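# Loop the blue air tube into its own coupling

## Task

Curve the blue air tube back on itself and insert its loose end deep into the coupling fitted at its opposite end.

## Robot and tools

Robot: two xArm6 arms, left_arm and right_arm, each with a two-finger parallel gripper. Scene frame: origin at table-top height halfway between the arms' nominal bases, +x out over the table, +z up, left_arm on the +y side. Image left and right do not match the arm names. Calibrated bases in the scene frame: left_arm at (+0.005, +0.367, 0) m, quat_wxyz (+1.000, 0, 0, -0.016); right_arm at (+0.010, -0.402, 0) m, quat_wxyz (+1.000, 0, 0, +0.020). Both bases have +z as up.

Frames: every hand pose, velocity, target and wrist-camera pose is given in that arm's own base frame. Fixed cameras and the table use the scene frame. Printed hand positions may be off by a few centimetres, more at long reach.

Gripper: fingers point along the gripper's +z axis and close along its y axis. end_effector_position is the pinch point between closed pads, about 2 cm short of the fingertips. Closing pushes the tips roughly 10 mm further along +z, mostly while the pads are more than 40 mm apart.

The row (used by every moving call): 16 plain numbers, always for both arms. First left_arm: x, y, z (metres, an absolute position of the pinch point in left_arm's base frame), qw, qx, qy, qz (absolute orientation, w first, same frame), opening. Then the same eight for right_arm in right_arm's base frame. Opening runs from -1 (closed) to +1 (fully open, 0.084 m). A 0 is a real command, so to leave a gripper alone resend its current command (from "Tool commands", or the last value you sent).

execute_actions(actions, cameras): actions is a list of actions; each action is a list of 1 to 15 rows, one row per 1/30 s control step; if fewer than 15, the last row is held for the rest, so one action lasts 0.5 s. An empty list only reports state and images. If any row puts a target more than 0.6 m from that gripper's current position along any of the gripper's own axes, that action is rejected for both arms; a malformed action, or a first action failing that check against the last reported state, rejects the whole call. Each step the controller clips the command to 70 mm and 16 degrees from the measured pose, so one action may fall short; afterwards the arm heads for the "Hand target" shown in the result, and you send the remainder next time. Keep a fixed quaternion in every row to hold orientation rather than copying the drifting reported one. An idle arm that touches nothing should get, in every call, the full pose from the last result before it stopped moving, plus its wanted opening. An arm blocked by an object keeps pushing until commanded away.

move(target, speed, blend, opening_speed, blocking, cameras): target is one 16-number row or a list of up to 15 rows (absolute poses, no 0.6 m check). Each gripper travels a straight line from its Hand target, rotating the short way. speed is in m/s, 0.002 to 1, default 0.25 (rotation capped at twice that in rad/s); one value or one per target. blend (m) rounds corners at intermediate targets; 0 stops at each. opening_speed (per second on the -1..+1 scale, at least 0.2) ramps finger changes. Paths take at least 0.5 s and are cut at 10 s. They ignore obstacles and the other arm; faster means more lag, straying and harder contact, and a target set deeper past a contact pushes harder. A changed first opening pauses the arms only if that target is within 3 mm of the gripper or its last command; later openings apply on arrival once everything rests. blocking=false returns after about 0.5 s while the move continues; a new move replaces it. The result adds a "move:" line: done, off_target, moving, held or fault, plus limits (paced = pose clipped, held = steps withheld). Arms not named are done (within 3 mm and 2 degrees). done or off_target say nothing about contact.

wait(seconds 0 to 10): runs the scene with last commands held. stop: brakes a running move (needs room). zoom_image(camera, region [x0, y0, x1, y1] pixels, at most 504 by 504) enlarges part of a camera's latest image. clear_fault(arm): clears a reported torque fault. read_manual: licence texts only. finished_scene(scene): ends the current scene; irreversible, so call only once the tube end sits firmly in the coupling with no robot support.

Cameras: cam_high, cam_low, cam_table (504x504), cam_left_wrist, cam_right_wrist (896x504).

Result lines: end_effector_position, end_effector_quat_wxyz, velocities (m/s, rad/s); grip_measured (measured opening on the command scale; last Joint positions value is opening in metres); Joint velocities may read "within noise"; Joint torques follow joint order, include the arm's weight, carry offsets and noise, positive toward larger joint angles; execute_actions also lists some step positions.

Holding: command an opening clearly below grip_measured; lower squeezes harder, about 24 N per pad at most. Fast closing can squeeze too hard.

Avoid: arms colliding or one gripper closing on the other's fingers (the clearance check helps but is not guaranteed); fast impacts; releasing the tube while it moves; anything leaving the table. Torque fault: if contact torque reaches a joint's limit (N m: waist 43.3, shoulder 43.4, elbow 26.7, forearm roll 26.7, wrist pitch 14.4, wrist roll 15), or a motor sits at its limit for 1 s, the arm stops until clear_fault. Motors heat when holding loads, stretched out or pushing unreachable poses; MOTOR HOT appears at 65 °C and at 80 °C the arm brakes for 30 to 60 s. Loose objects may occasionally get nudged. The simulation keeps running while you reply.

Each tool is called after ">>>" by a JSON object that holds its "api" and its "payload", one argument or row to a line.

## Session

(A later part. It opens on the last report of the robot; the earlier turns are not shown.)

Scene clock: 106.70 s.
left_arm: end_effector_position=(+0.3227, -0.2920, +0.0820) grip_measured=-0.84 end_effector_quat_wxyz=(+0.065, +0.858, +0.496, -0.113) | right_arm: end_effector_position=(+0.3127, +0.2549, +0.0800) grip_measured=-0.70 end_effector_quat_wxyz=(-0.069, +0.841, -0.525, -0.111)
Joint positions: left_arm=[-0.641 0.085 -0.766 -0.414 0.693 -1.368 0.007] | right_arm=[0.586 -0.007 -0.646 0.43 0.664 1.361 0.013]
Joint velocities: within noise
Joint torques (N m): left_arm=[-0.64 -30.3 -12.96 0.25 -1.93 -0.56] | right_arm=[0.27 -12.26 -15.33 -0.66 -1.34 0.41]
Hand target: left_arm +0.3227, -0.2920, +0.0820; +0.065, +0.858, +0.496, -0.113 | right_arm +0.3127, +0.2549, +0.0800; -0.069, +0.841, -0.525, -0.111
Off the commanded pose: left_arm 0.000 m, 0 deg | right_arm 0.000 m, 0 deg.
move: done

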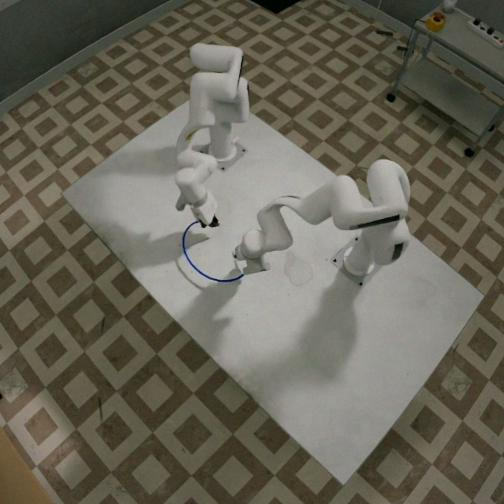

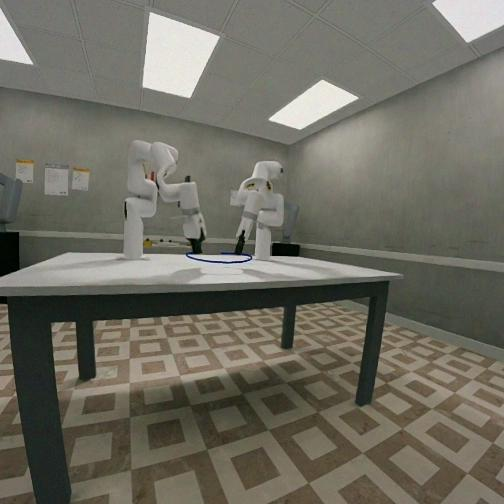

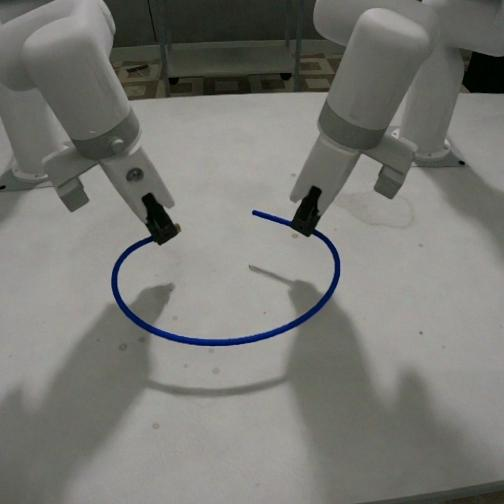

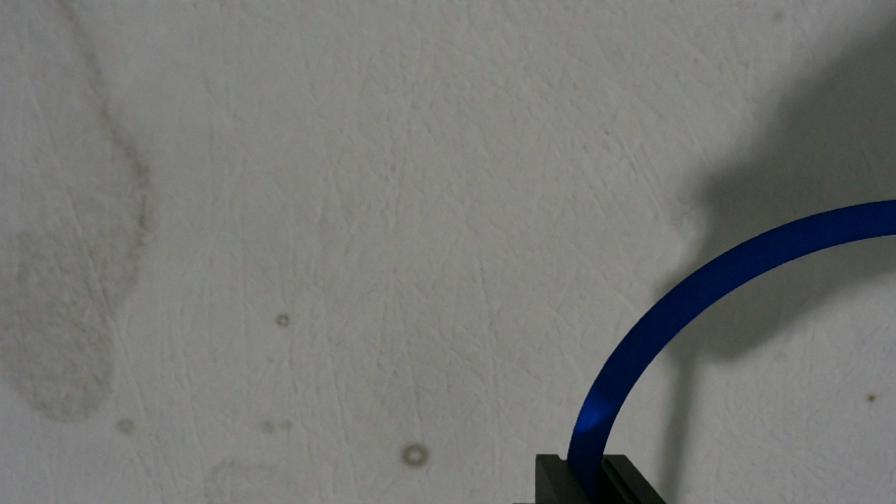

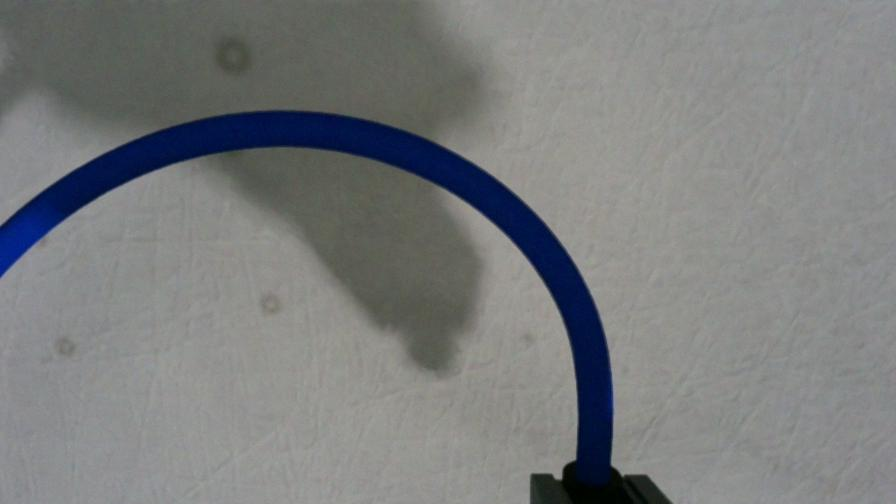

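>>> {"api": "move", "payload": {
  "target": [0.345,-0.3013,0.082,0.0937,0.6899,0.7119,-0.0908,-1,0.3415,0.2738,0.080,-0.0941,0.6868,-0.7150,-0.0904,-1],
  "speed": 0.12
}}

>>> {"api": "zoom_image", "payload": {
  "camera": "cam_table",
  "region": [150, 160, 330, 280]
}}

>>> {"api": "zoom_image", "payload": {
  "camera": "cam_high",
  "region": [170, 190, 270, 290]
}}

>>> {"api": "zoom_image", "payload": {
  "camera": "cam_low",
  "region": [170, 220, 270, 280]
}}

Scene clock: 110.97 s.
left_arm: end_effector_position=(+0.3450, -0.3013, +0.0820) grip_measured=-0.84 end_effector_quat_wxyz=(+0.094, +0.690, +0.712, -0.091) | right_arm: end_effector_position=(+0.3415, +0.2738, +0.0800) grip_measured=-0.69 end_effector_quat_wxyz=(-0.094, +0.687, -0.715, -0.090)
Joint positions: left_arm=[-0.668 0.085 -0.728 -0.418 0.51 -1.917 0.007] | right_arm=[0.623 0.034 -0.66 0.437 0.503 1.862 0.013]
Joint velocities: within noise
Joint torques (N m): left_arm=[-0.33 -29.03 -12.66 0.35 -2.12 -0.62] | right_arm=[0.2 -12.99 -15 -0.88 -1.48 0.66]
Hand target: left_arm +0.3450, -0.3013, +0.0820; +0.094, +0.690, +0.712, -0.091 | right_arm +0.3415, +0.2738, +0.0800; -0.094, +0.687, -0.715, -0.090
Off the commanded pose: left_arm 0.000 m, 0 deg | right_arm 0.000 m, 0 deg.
move: done

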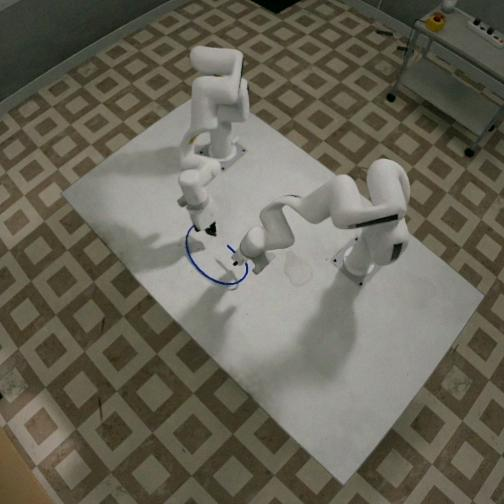

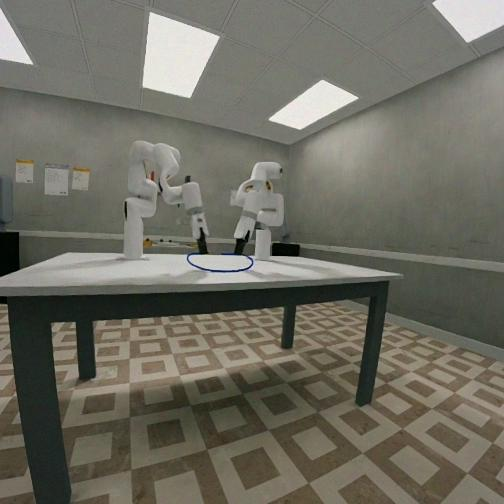

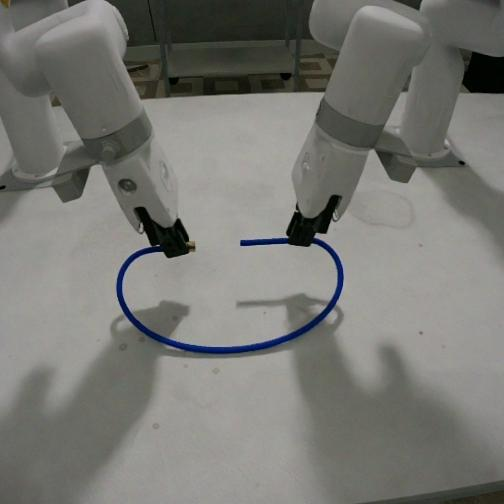

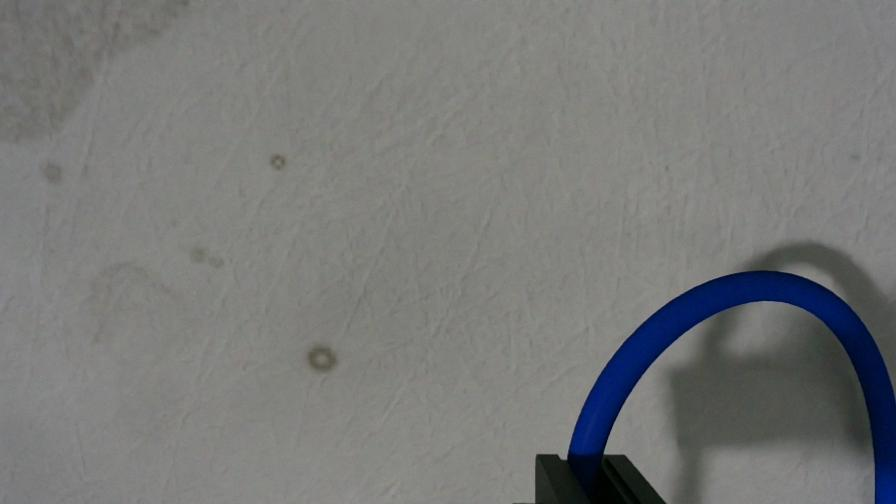

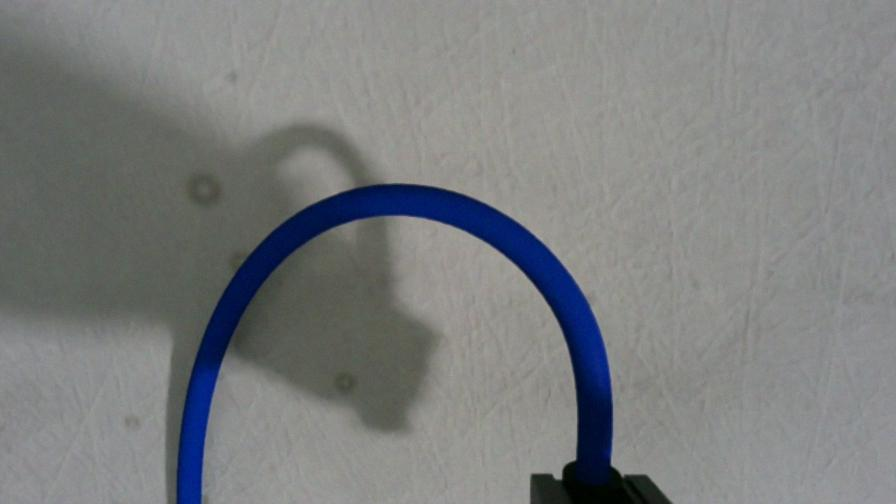

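Scaled by 2.800 from the camera's 504x504 image, which has a finer 720x720 frame.

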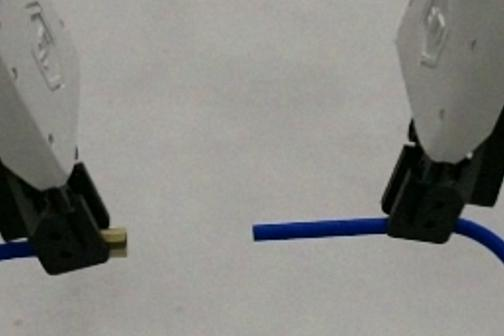

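Scaled by 5.040 from the camera's 504x504 image, which has a finer 720x720 frame.

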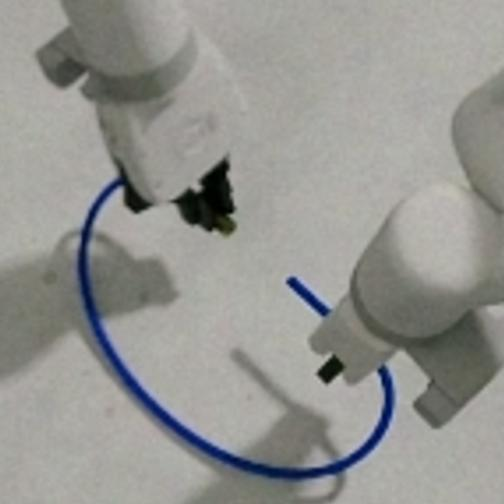

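Scaled by 5.040 from the camera's 504x504 image, which has a finer 720x720 frame.

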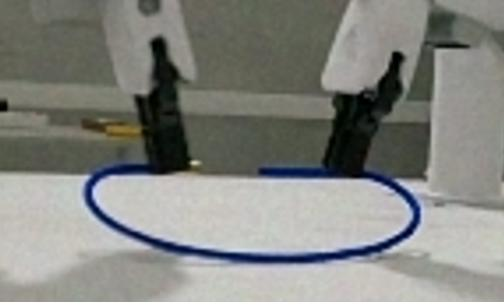

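>>> {"api": "move", "payload": {
  "target": [0.3482,-0.3463,0.082,0.0937,0.6899,0.7119,-0.0908,-1,0.3415,0.2738,0.080,-0.0941,0.6868,-0.7150,-0.0904,-1],
  "speed": 0.06
}}

>>> {"api": "zoom_image", "payload": {
  "camera": "cam_table",
  "region": [170, 200, 260, 270]
}}

>>> {"api": "zoom_image", "payload": {
  "camera": "cam_high",
  "region": [190, 210, 250, 260]
}}

>>> {"api": "zoom_image", "payload": {
  "camera": "cam_low",
  "region": [190, 235, 250, 270]
}}

Scene clock: 126.07 s.
left_arm: end_effector_position=(+0.3482, -0.3462, +0.0820) grip_measured=-0.84 end_effector_quat_wxyz=(+0.094, +0.690, +0.712, -0.091) | right_arm: end_effector_position=(+0.3415, +0.2738, +0.0800) grip_measured=-0.70 end_effector_quat_wxyz=(-0.094, +0.687, -0.715, -0.090)
Joint positions: left_arm=[-0.738 0.173 -0.838 -0.388 0.513 -2.016 0.007] | right_arm=[0.623 0.034 -0.66 0.437 0.503 1.862 0.013]
Joint velocities: within noise
Joint torques (N m): left_arm=[-0.51 -32.34 -14.39 0.29 -1.65 -0.38] | right_arm=[-0.03 -13.14 -14.75 -0.75 -1.19 0.65]
Hand target: left_arm +0.3482, -0.3463, +0.0820; +0.094, +0.690, +0.712, -0.091 | right_arm +0.3415, +0.2738, +0.0800; -0.094, +0.687, -0.715, -0.090
Off the commanded pose: left_arm 0.000 m, 0 deg | right_arm 0.000 m, 0 deg.
move: done

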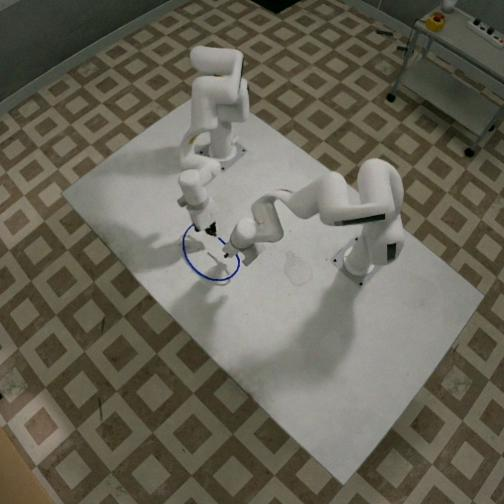

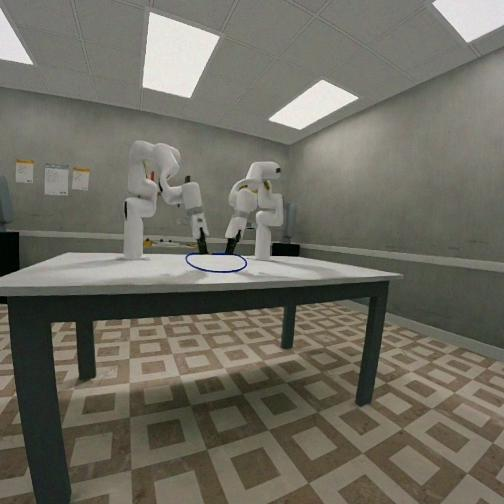

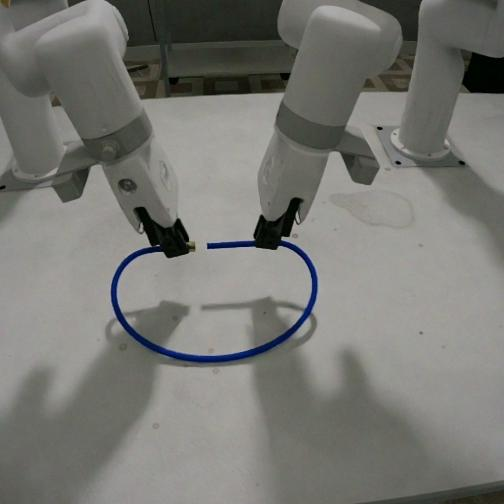

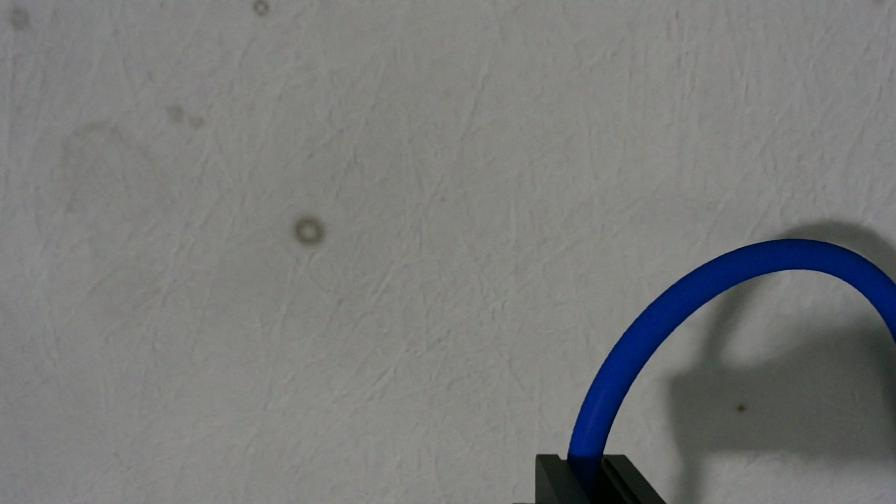

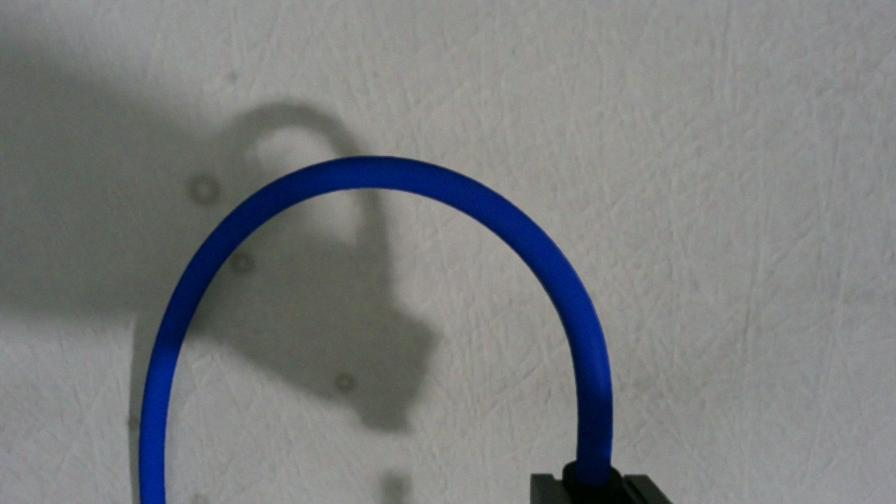

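Scaled by 5.600 from the camera's 504x504 image, which has a finer 720x720 frame.

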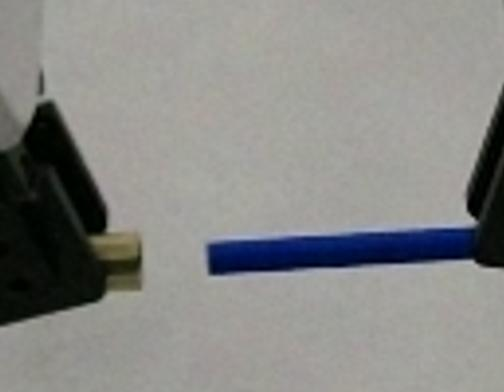

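Scaled by 8.400 from the camera's 504x504 image, which has a finer 720x720 frame.

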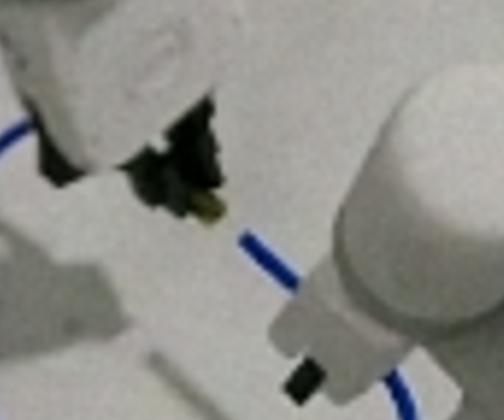

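Scaled by 8.400 from the camera's 504x504 image, which has a finer 720x720 frame.

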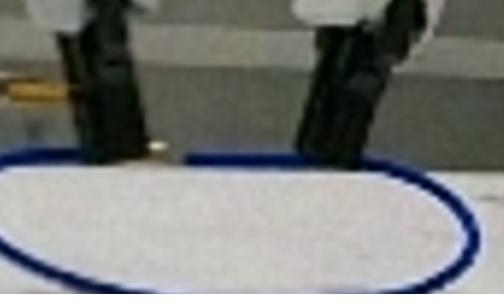

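>>> {"api": "move", "payload": {
  "target": [0.3486,-0.3593,0.082,0.0937,0.6899,0.7119,-0.0908,-1,0.3415,0.2738,0.080,-0.0941,0.6868,-0.7150,-0.0904,-1],
  "speed": 0.03
}}

>>> {"api": "zoom_image", "payload": {
  "camera": "cam_table",
  "region": [170, 200, 260, 270]
}}

>>> {"api": "zoom_image", "payload": {
  "camera": "cam_high",
  "region": [190, 210, 250, 260]
}}

>>> {"api": "zoom_image", "payload": {
  "camera": "cam_low",
  "region": [200, 240, 230, 265]
}}

Scene clock: 130.83 s.
left_arm: end_effector_position=(+0.3486, -0.3592, +0.0820) grip_measured=-0.84 end_effector_quat_wxyz=(+0.094, +0.690, +0.712, -0.091) | right_arm: end_effector_position=(+0.3415, +0.2738, +0.0800) grip_measured=-0.70 end_effector_quat_wxyz=(-0.094, +0.687, -0.715, -0.090)
Joint positions: left_arm=[-0.758 0.198 -0.871 -0.378 0.516 -2.044 0.007] | right_arm=[0.623 0.034 -0.66 0.437 0.503 1.862 0.013]
Joint velocities: within noise
Joint torques (N m): left_arm=[-0.78 -33.15 -14.31 0.25 -1.67 -0.41] | right_arm=[0.15 -13.43 -14.98 -0.61 -1.2 0.61]
Hand target: left_arm +0.3486, -0.3593, +0.0820; +0.094, +0.690, +0.712, -0.091 | right_arm +0.3415, +0.2738, +0.0800; -0.094, +0.687, -0.715, -0.090
Off the commanded pose: left_arm 0.000 m, 0 deg | right_arm 0.000 m, 0 deg.
move: done

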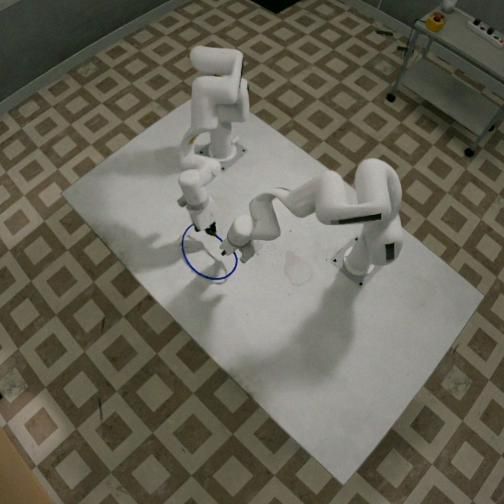

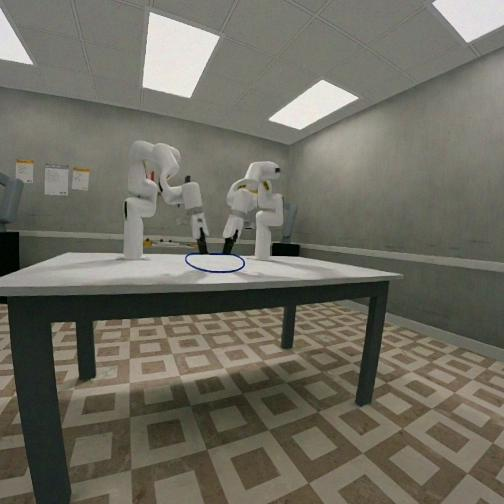

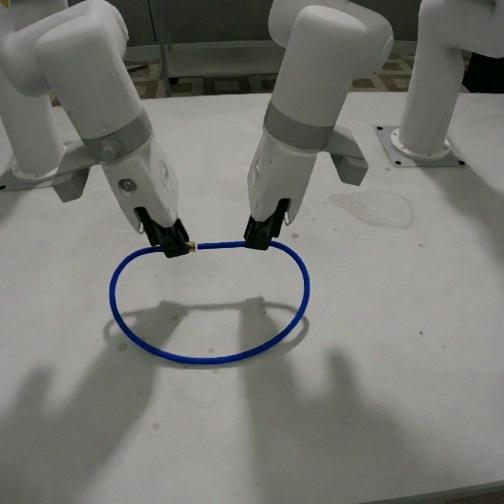

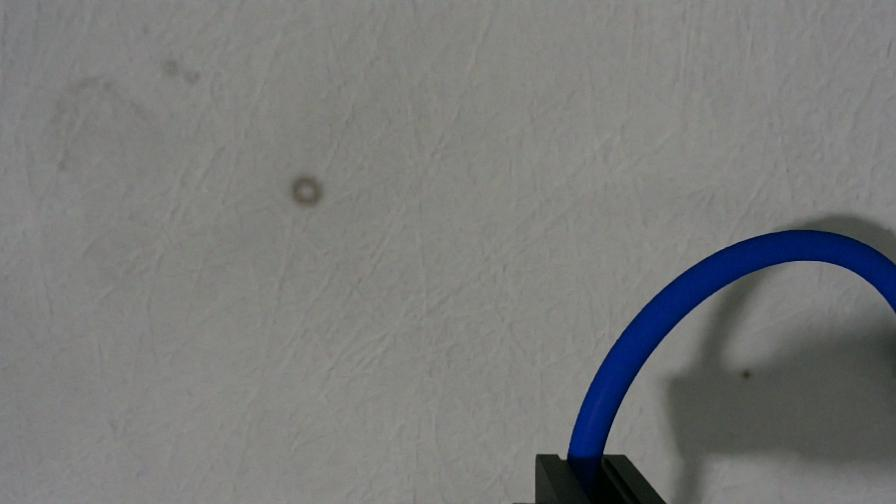

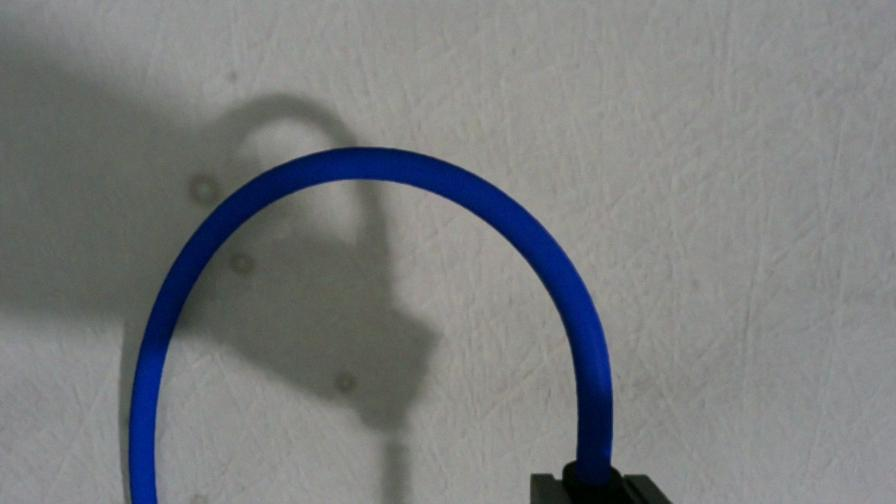

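Scaled by 5.600 from the camera's 504x504 image, which has a finer 720x720 frame.

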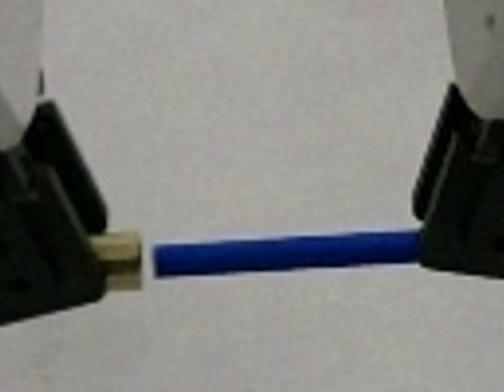

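Scaled by 8.400 from the camera's 504x504 image, which has a finer 720x720 frame.

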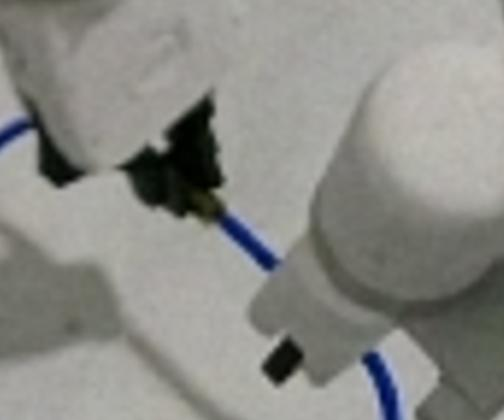

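Scaled by 16.800 from the camera's 504x504 image, which has a finer 720x720 frame.

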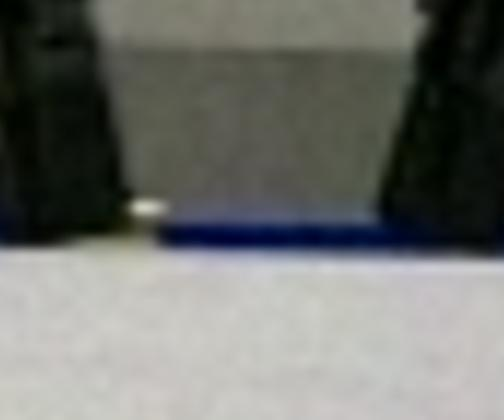

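>>> {"api": "move", "payload": {
  "target": [
    [0.3493,-0.3592,0.0827,0.0937,0.6899,0.7119,-0.0908,-1,0.3415,0.2738,0.080,-0.0941,0.6868,-0.7150,-0.0904,-1],
    [0.3495,-0.3673,0.0827,0.0937,0.6899,0.7119,-0.0908,-1,0.3415,0.2738,0.080,-0.0941,0.6868,-0.7150,-0.0904,-1]
  ],
  "speed": 0.02
}}

>>> {"api": "zoom_image", "payload": {
  "camera": "cam_table",
  "region": [170, 200, 260, 270]
}}

>>> {"api": "zoom_image", "payload": {
  "camera": "cam_high",
  "region": [190, 210, 250, 260]
}}

>>> {"api": "zoom_image", "payload": {
  "camera": "cam_low",
  "region": [200, 240, 230, 265]
}}

Scene clock: 135.13 s.
left_arm: end_effector_position=(+0.3495, -0.3672, +0.0827) grip_measured=-0.84 end_effector_quat_wxyz=(+0.094, +0.690, +0.712, -0.091) | right_arm: end_effector_position=(+0.3415, +0.2738, +0.0800) grip_measured=-0.70 end_effector_quat_wxyz=(-0.094, +0.687, -0.715, -0.090)
Joint positions: left_arm=[-0.768 0.213 -0.894 -0.371 0.521 -2.062 0.007] | right_arm=[0.623 0.034 -0.66 0.437 0.503 1.862 0.013]
Joint velocities: within noise
Joint torques (N m): left_arm=[-0.5 -33.92 -14.45 0.24 -1.62 -0.52] | right_arm=[0.32 -13.56 -14.68 -0.25 -1.24 0.47]
Hand target: left_arm +0.3495, -0.3673, +0.0827; +0.094, +0.690, +0.712, -0.091 | right_arm +0.3415, +0.2738, +0.0800; -0.094, +0.687, -0.715, -0.090
Off the commanded pose: left_arm 0.000 m, 0 deg | right_arm 0.000 m, 0 deg.
move: done

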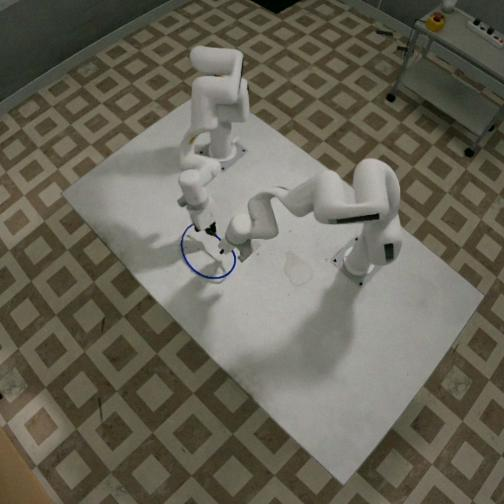

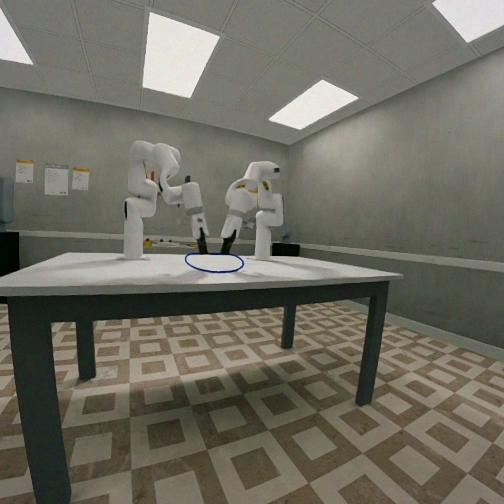

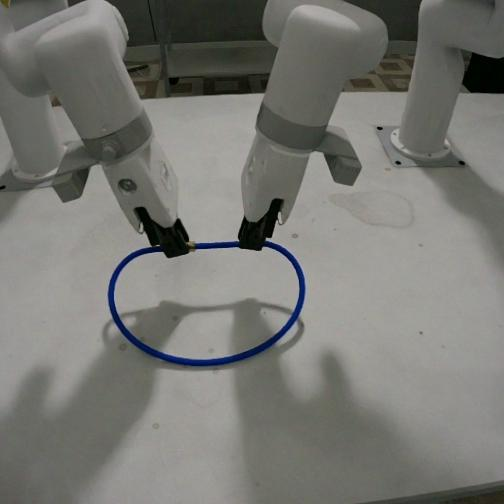

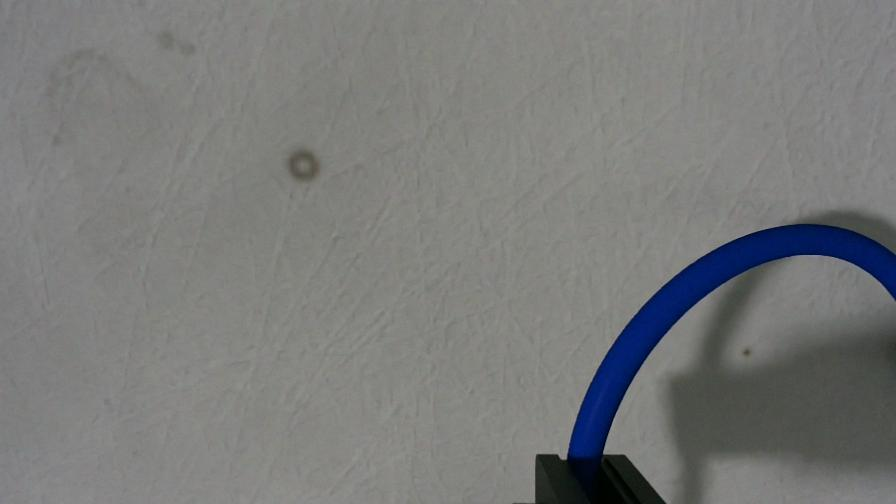

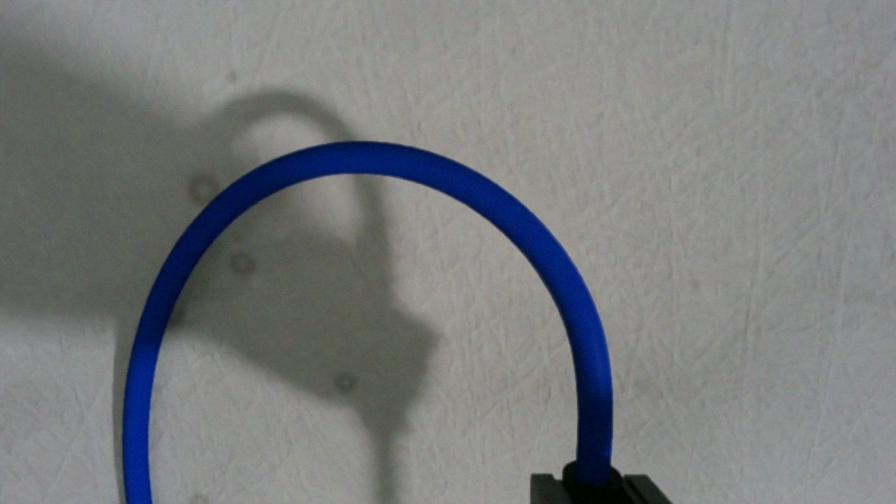

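Scaled by 5.600 from the camera's 504x504 image, which has a finer 720x720 frame.

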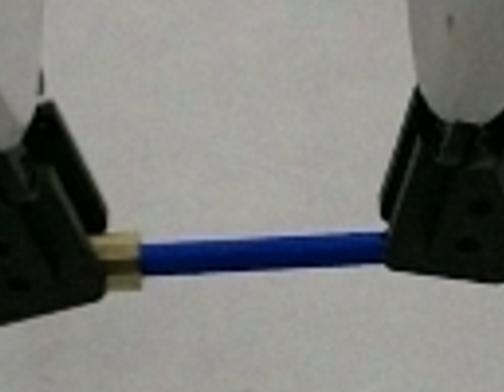

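Scaled by 8.400 from the camera's 504x504 image, which has a finer 720x720 frame.

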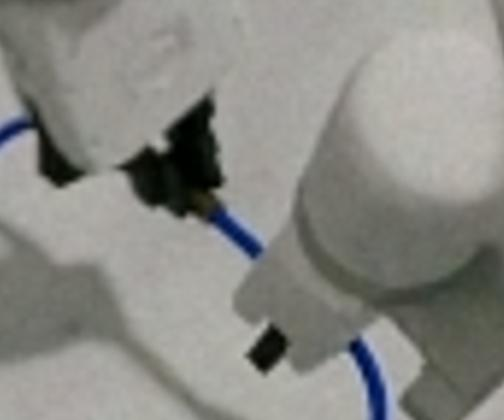

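Scaled by 16.800 from the camera's 504x504 image, which has a finer 720x720 frame.

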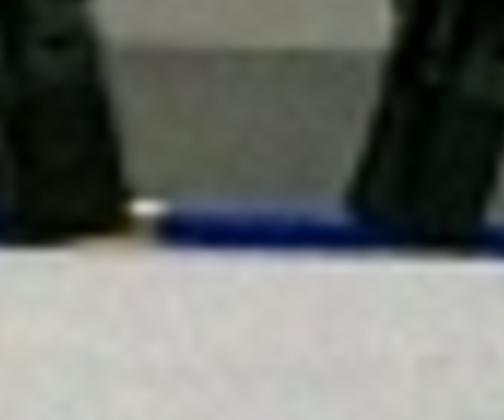

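>>> {"api": "move", "payload": {
  "target": [0.3498,-0.3773,0.0827,0.0937,0.6899,0.7119,-0.0908,-1,0.3415,0.2738,0.080,-0.0941,0.6868,-0.7150,-0.0904,-1],
  "speed": 0.02,
  "cameras": ["cam_table","cam_low"]
}}

>>> {"api": "zoom_image", "payload": {
  "camera": "cam_table",
  "region": [170, 200, 260, 270]
}}

>>> {"api": "zoom_image", "payload": {
  "camera": "cam_low",
  "region": [190, 235, 250, 270]
}}

Scene clock: 137.87 s.
left_arm: end_effector_position=(+0.3498, -0.3772, +0.0827) grip_measured=-0.84 end_effector_quat_wxyz=(+0.094, +0.690, +0.712, -0.091) | right_arm: end_effector_position=(+0.3415, +0.2738, +0.0800) grip_measured=-0.70 end_effector_quat_wxyz=(-0.094, +0.687, -0.715, -0.090)
Joint positions: left_arm=[-0.782 0.233 -0.921 -0.363 0.524 -2.083 0.007] | right_arm=[0.623 0.034 -0.66 0.437 0.503 1.862 0.013]
Joint velocities: within noise
Joint torques (N m): left_arm=[-0.49 -34.46 -14.65 0.4 -1.55 -0.41] | right_arm=[0.2 -13.61 -14.9 -0.35 -1.15 0.31]
Hand target: left_arm +0.3498, -0.3773, +0.0827; +0.094, +0.690, +0.712, -0.091 | right_arm +0.3415, +0.2738, +0.0800; -0.094, +0.687, -0.715, -0.090
Off the commanded pose: left_arm 0.000 m, 0 deg | right_arm 0.000 m, 0 deg.
move: done
Images, in order (width x height): cam_low 504x504, cam_table 504x504.

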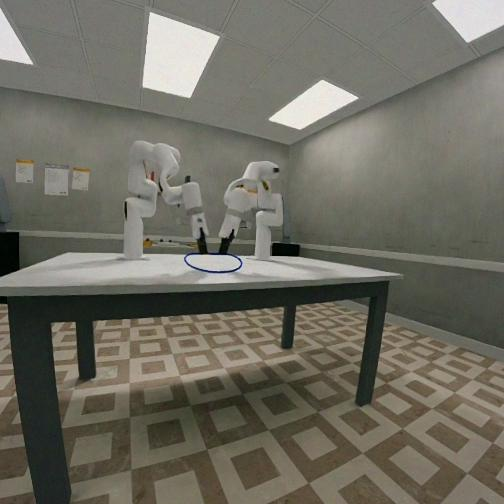

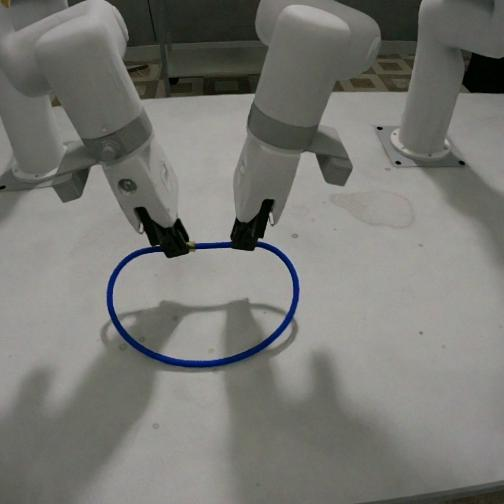

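Scaled by 5.600 from the camera's 504x504 image, which has a finer 720x720 frame.

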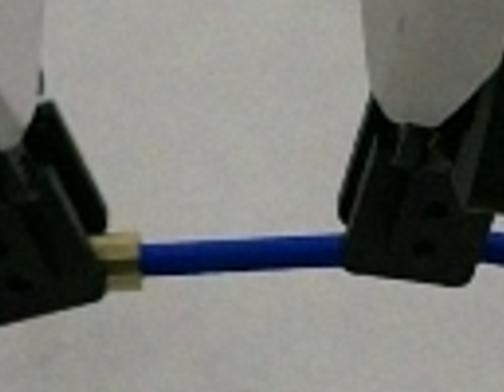

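Scaled by 8.400 from the camera's 504x504 image, which has a finer 720x720 frame.

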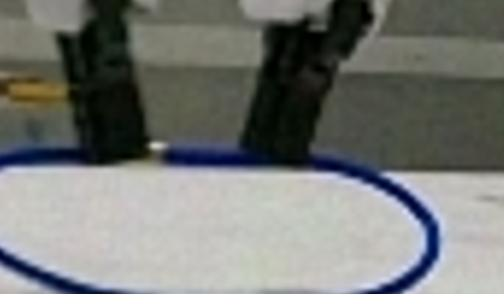

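>>> {"api": "move", "payload": {
  "target": [0.3500,-0.3853,0.0827,0.0937,0.6899,0.7119,-0.0908,-1,0.3415,0.2738,0.080,-0.0941,0.6868,-0.7150,-0.0904,-1],
  "speed": 0.02,
  "cameras": ["cam_table","cam_low"]
}}

>>> {"api": "zoom_image", "payload": {
  "camera": "cam_table",
  "region": [170, 200, 260, 270]
}}

Scene clock: 140.20 s.
left_arm: end_effector_position=(+0.3500, -0.3852, +0.0827) grip_measured=-0.84 end_effector_quat_wxyz=(+0.094, +0.690, +0.712, -0.091) | right_arm: end_effector_position=(+0.3415, +0.2738, +0.0800) grip_measured=-0.69 end_effector_quat_wxyz=(-0.094, +0.687, -0.715, -0.090)
Joint positions: left_arm=[-0.792 0.249 -0.943 -0.357 0.527 -2.1 0.007] | right_arm=[0.623 0.034 -0.66 0.437 0.503 1.862 0.014]
Joint velocities: within noise
Joint torques (N m): left_arm=[-11.15 -41.11 -23.21 -1.62 -4.66 -0.46] | right_arm=[6.83 -16.29 -23.33 1.5 -2.35 0.32]
Hand target: left_arm +0.3500, -0.3853, +0.0827; +0.094, +0.690, +0.712, -0.091 | right_arm +0.3415, +0.2738, +0.0800; -0.094, +0.687, -0.715, -0.090
Off the commanded pose: left_arm 0.000 m, 0 deg | right_arm 0.000 m, 0 deg.
move: done
Images, in order (width x height): cam_low 504x504, cam_table 504x504.

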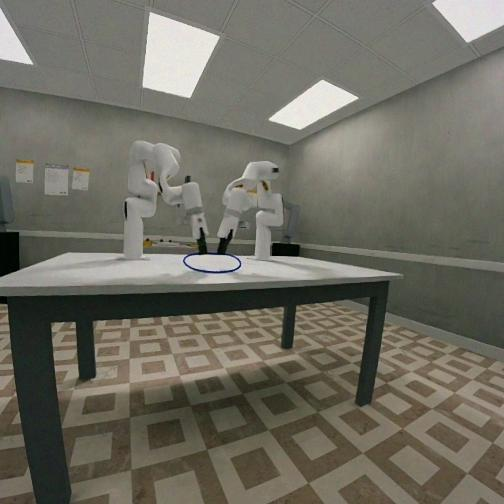

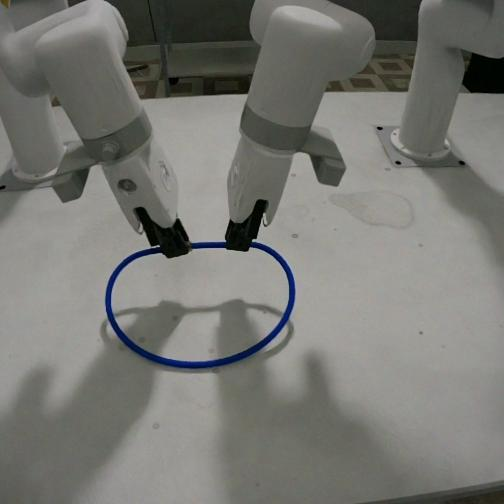

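Scaled by 5.600 from the camera's 504x504 image, which has a finer 720x720 frame.

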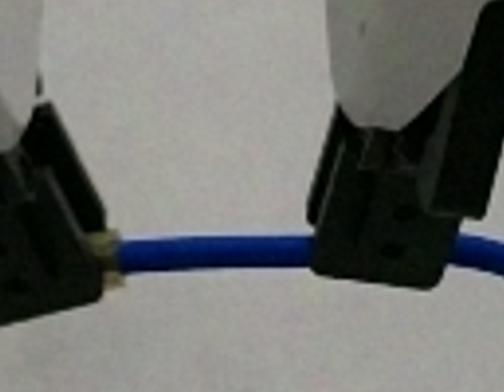

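>>> {"api": "move", "payload": {
  "target": [0.3501,-0.3893,0.0827,0.0937,0.6899,0.7119,-0.0908,-1,0.3415,0.2738,0.080,-0.0941,0.6868,-0.7150,-0.0904,-1],
  "speed": 0.02,
  "cameras": ["cam_table","cam_high","cam_right_wrist"]
}}

>>> {"api": "zoom_image", "payload": {
  "camera": "cam_table",
  "region": [150, 200, 250, 270]
}}

Scene clock: 144.90 s.
left_arm: end_effector_position=(+0.3501, -0.3892, +0.0827) grip_measured=-0.84 end_effector_quat_wxyz=(+0.094, +0.690, +0.712, -0.091) | right_arm: end_effector_position=(+0.3415, +0.2738, +0.0800) grip_measured=-0.69 end_effector_quat_wxyz=(-0.094, +0.687, -0.715, -0.090)
Joint positions: left_arm=[-0.798 0.257 -0.954 -0.354 0.529 -2.109 0.007] | right_arm=[0.623 0.034 -0.66 0.437 0.503 1.862 0.014]
Joint velocities: within noise
Joint torques (N m): left_arm=[-11.56 -41.68 -23.69 -1.57 -4.95 -0.35] | right_arm=[5.51 -15.59 -23.3 1.14 -2.35 0.12]
Hand target: left_arm +0.3501, -0.3893, +0.0827; +0.094, +0.690, +0.712, -0.091 | right_arm +0.3415, +0.2738, +0.0800; -0.094, +0.687, -0.715, -0.090
Off the commanded pose: left_arm 0.000 m, 0 deg | right_arm 0.000 m, 0 deg.
move: done
Images, in order (width x height): cam_high 504x504, cam_table 504x504, cam_right_wrist 896x504.

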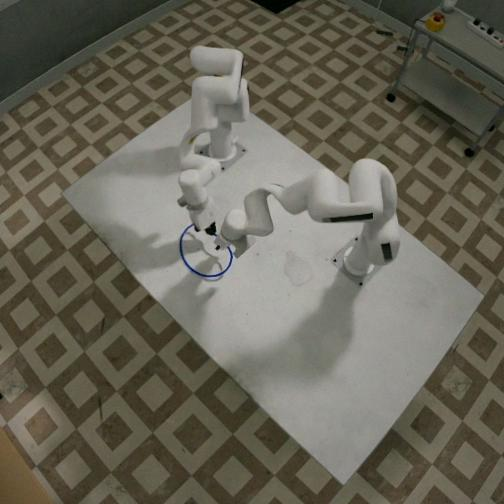

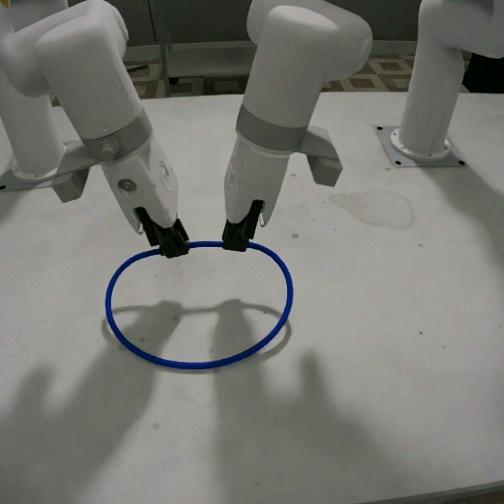

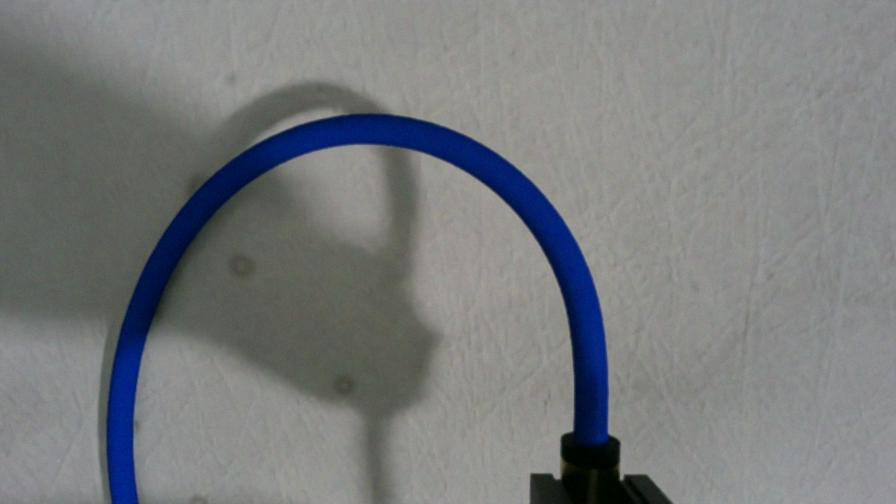

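Scaled by 5.040 from the camera's 504x504 image, which has a finer 720x720 frame.

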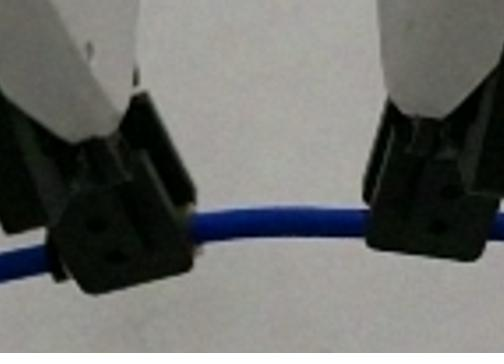

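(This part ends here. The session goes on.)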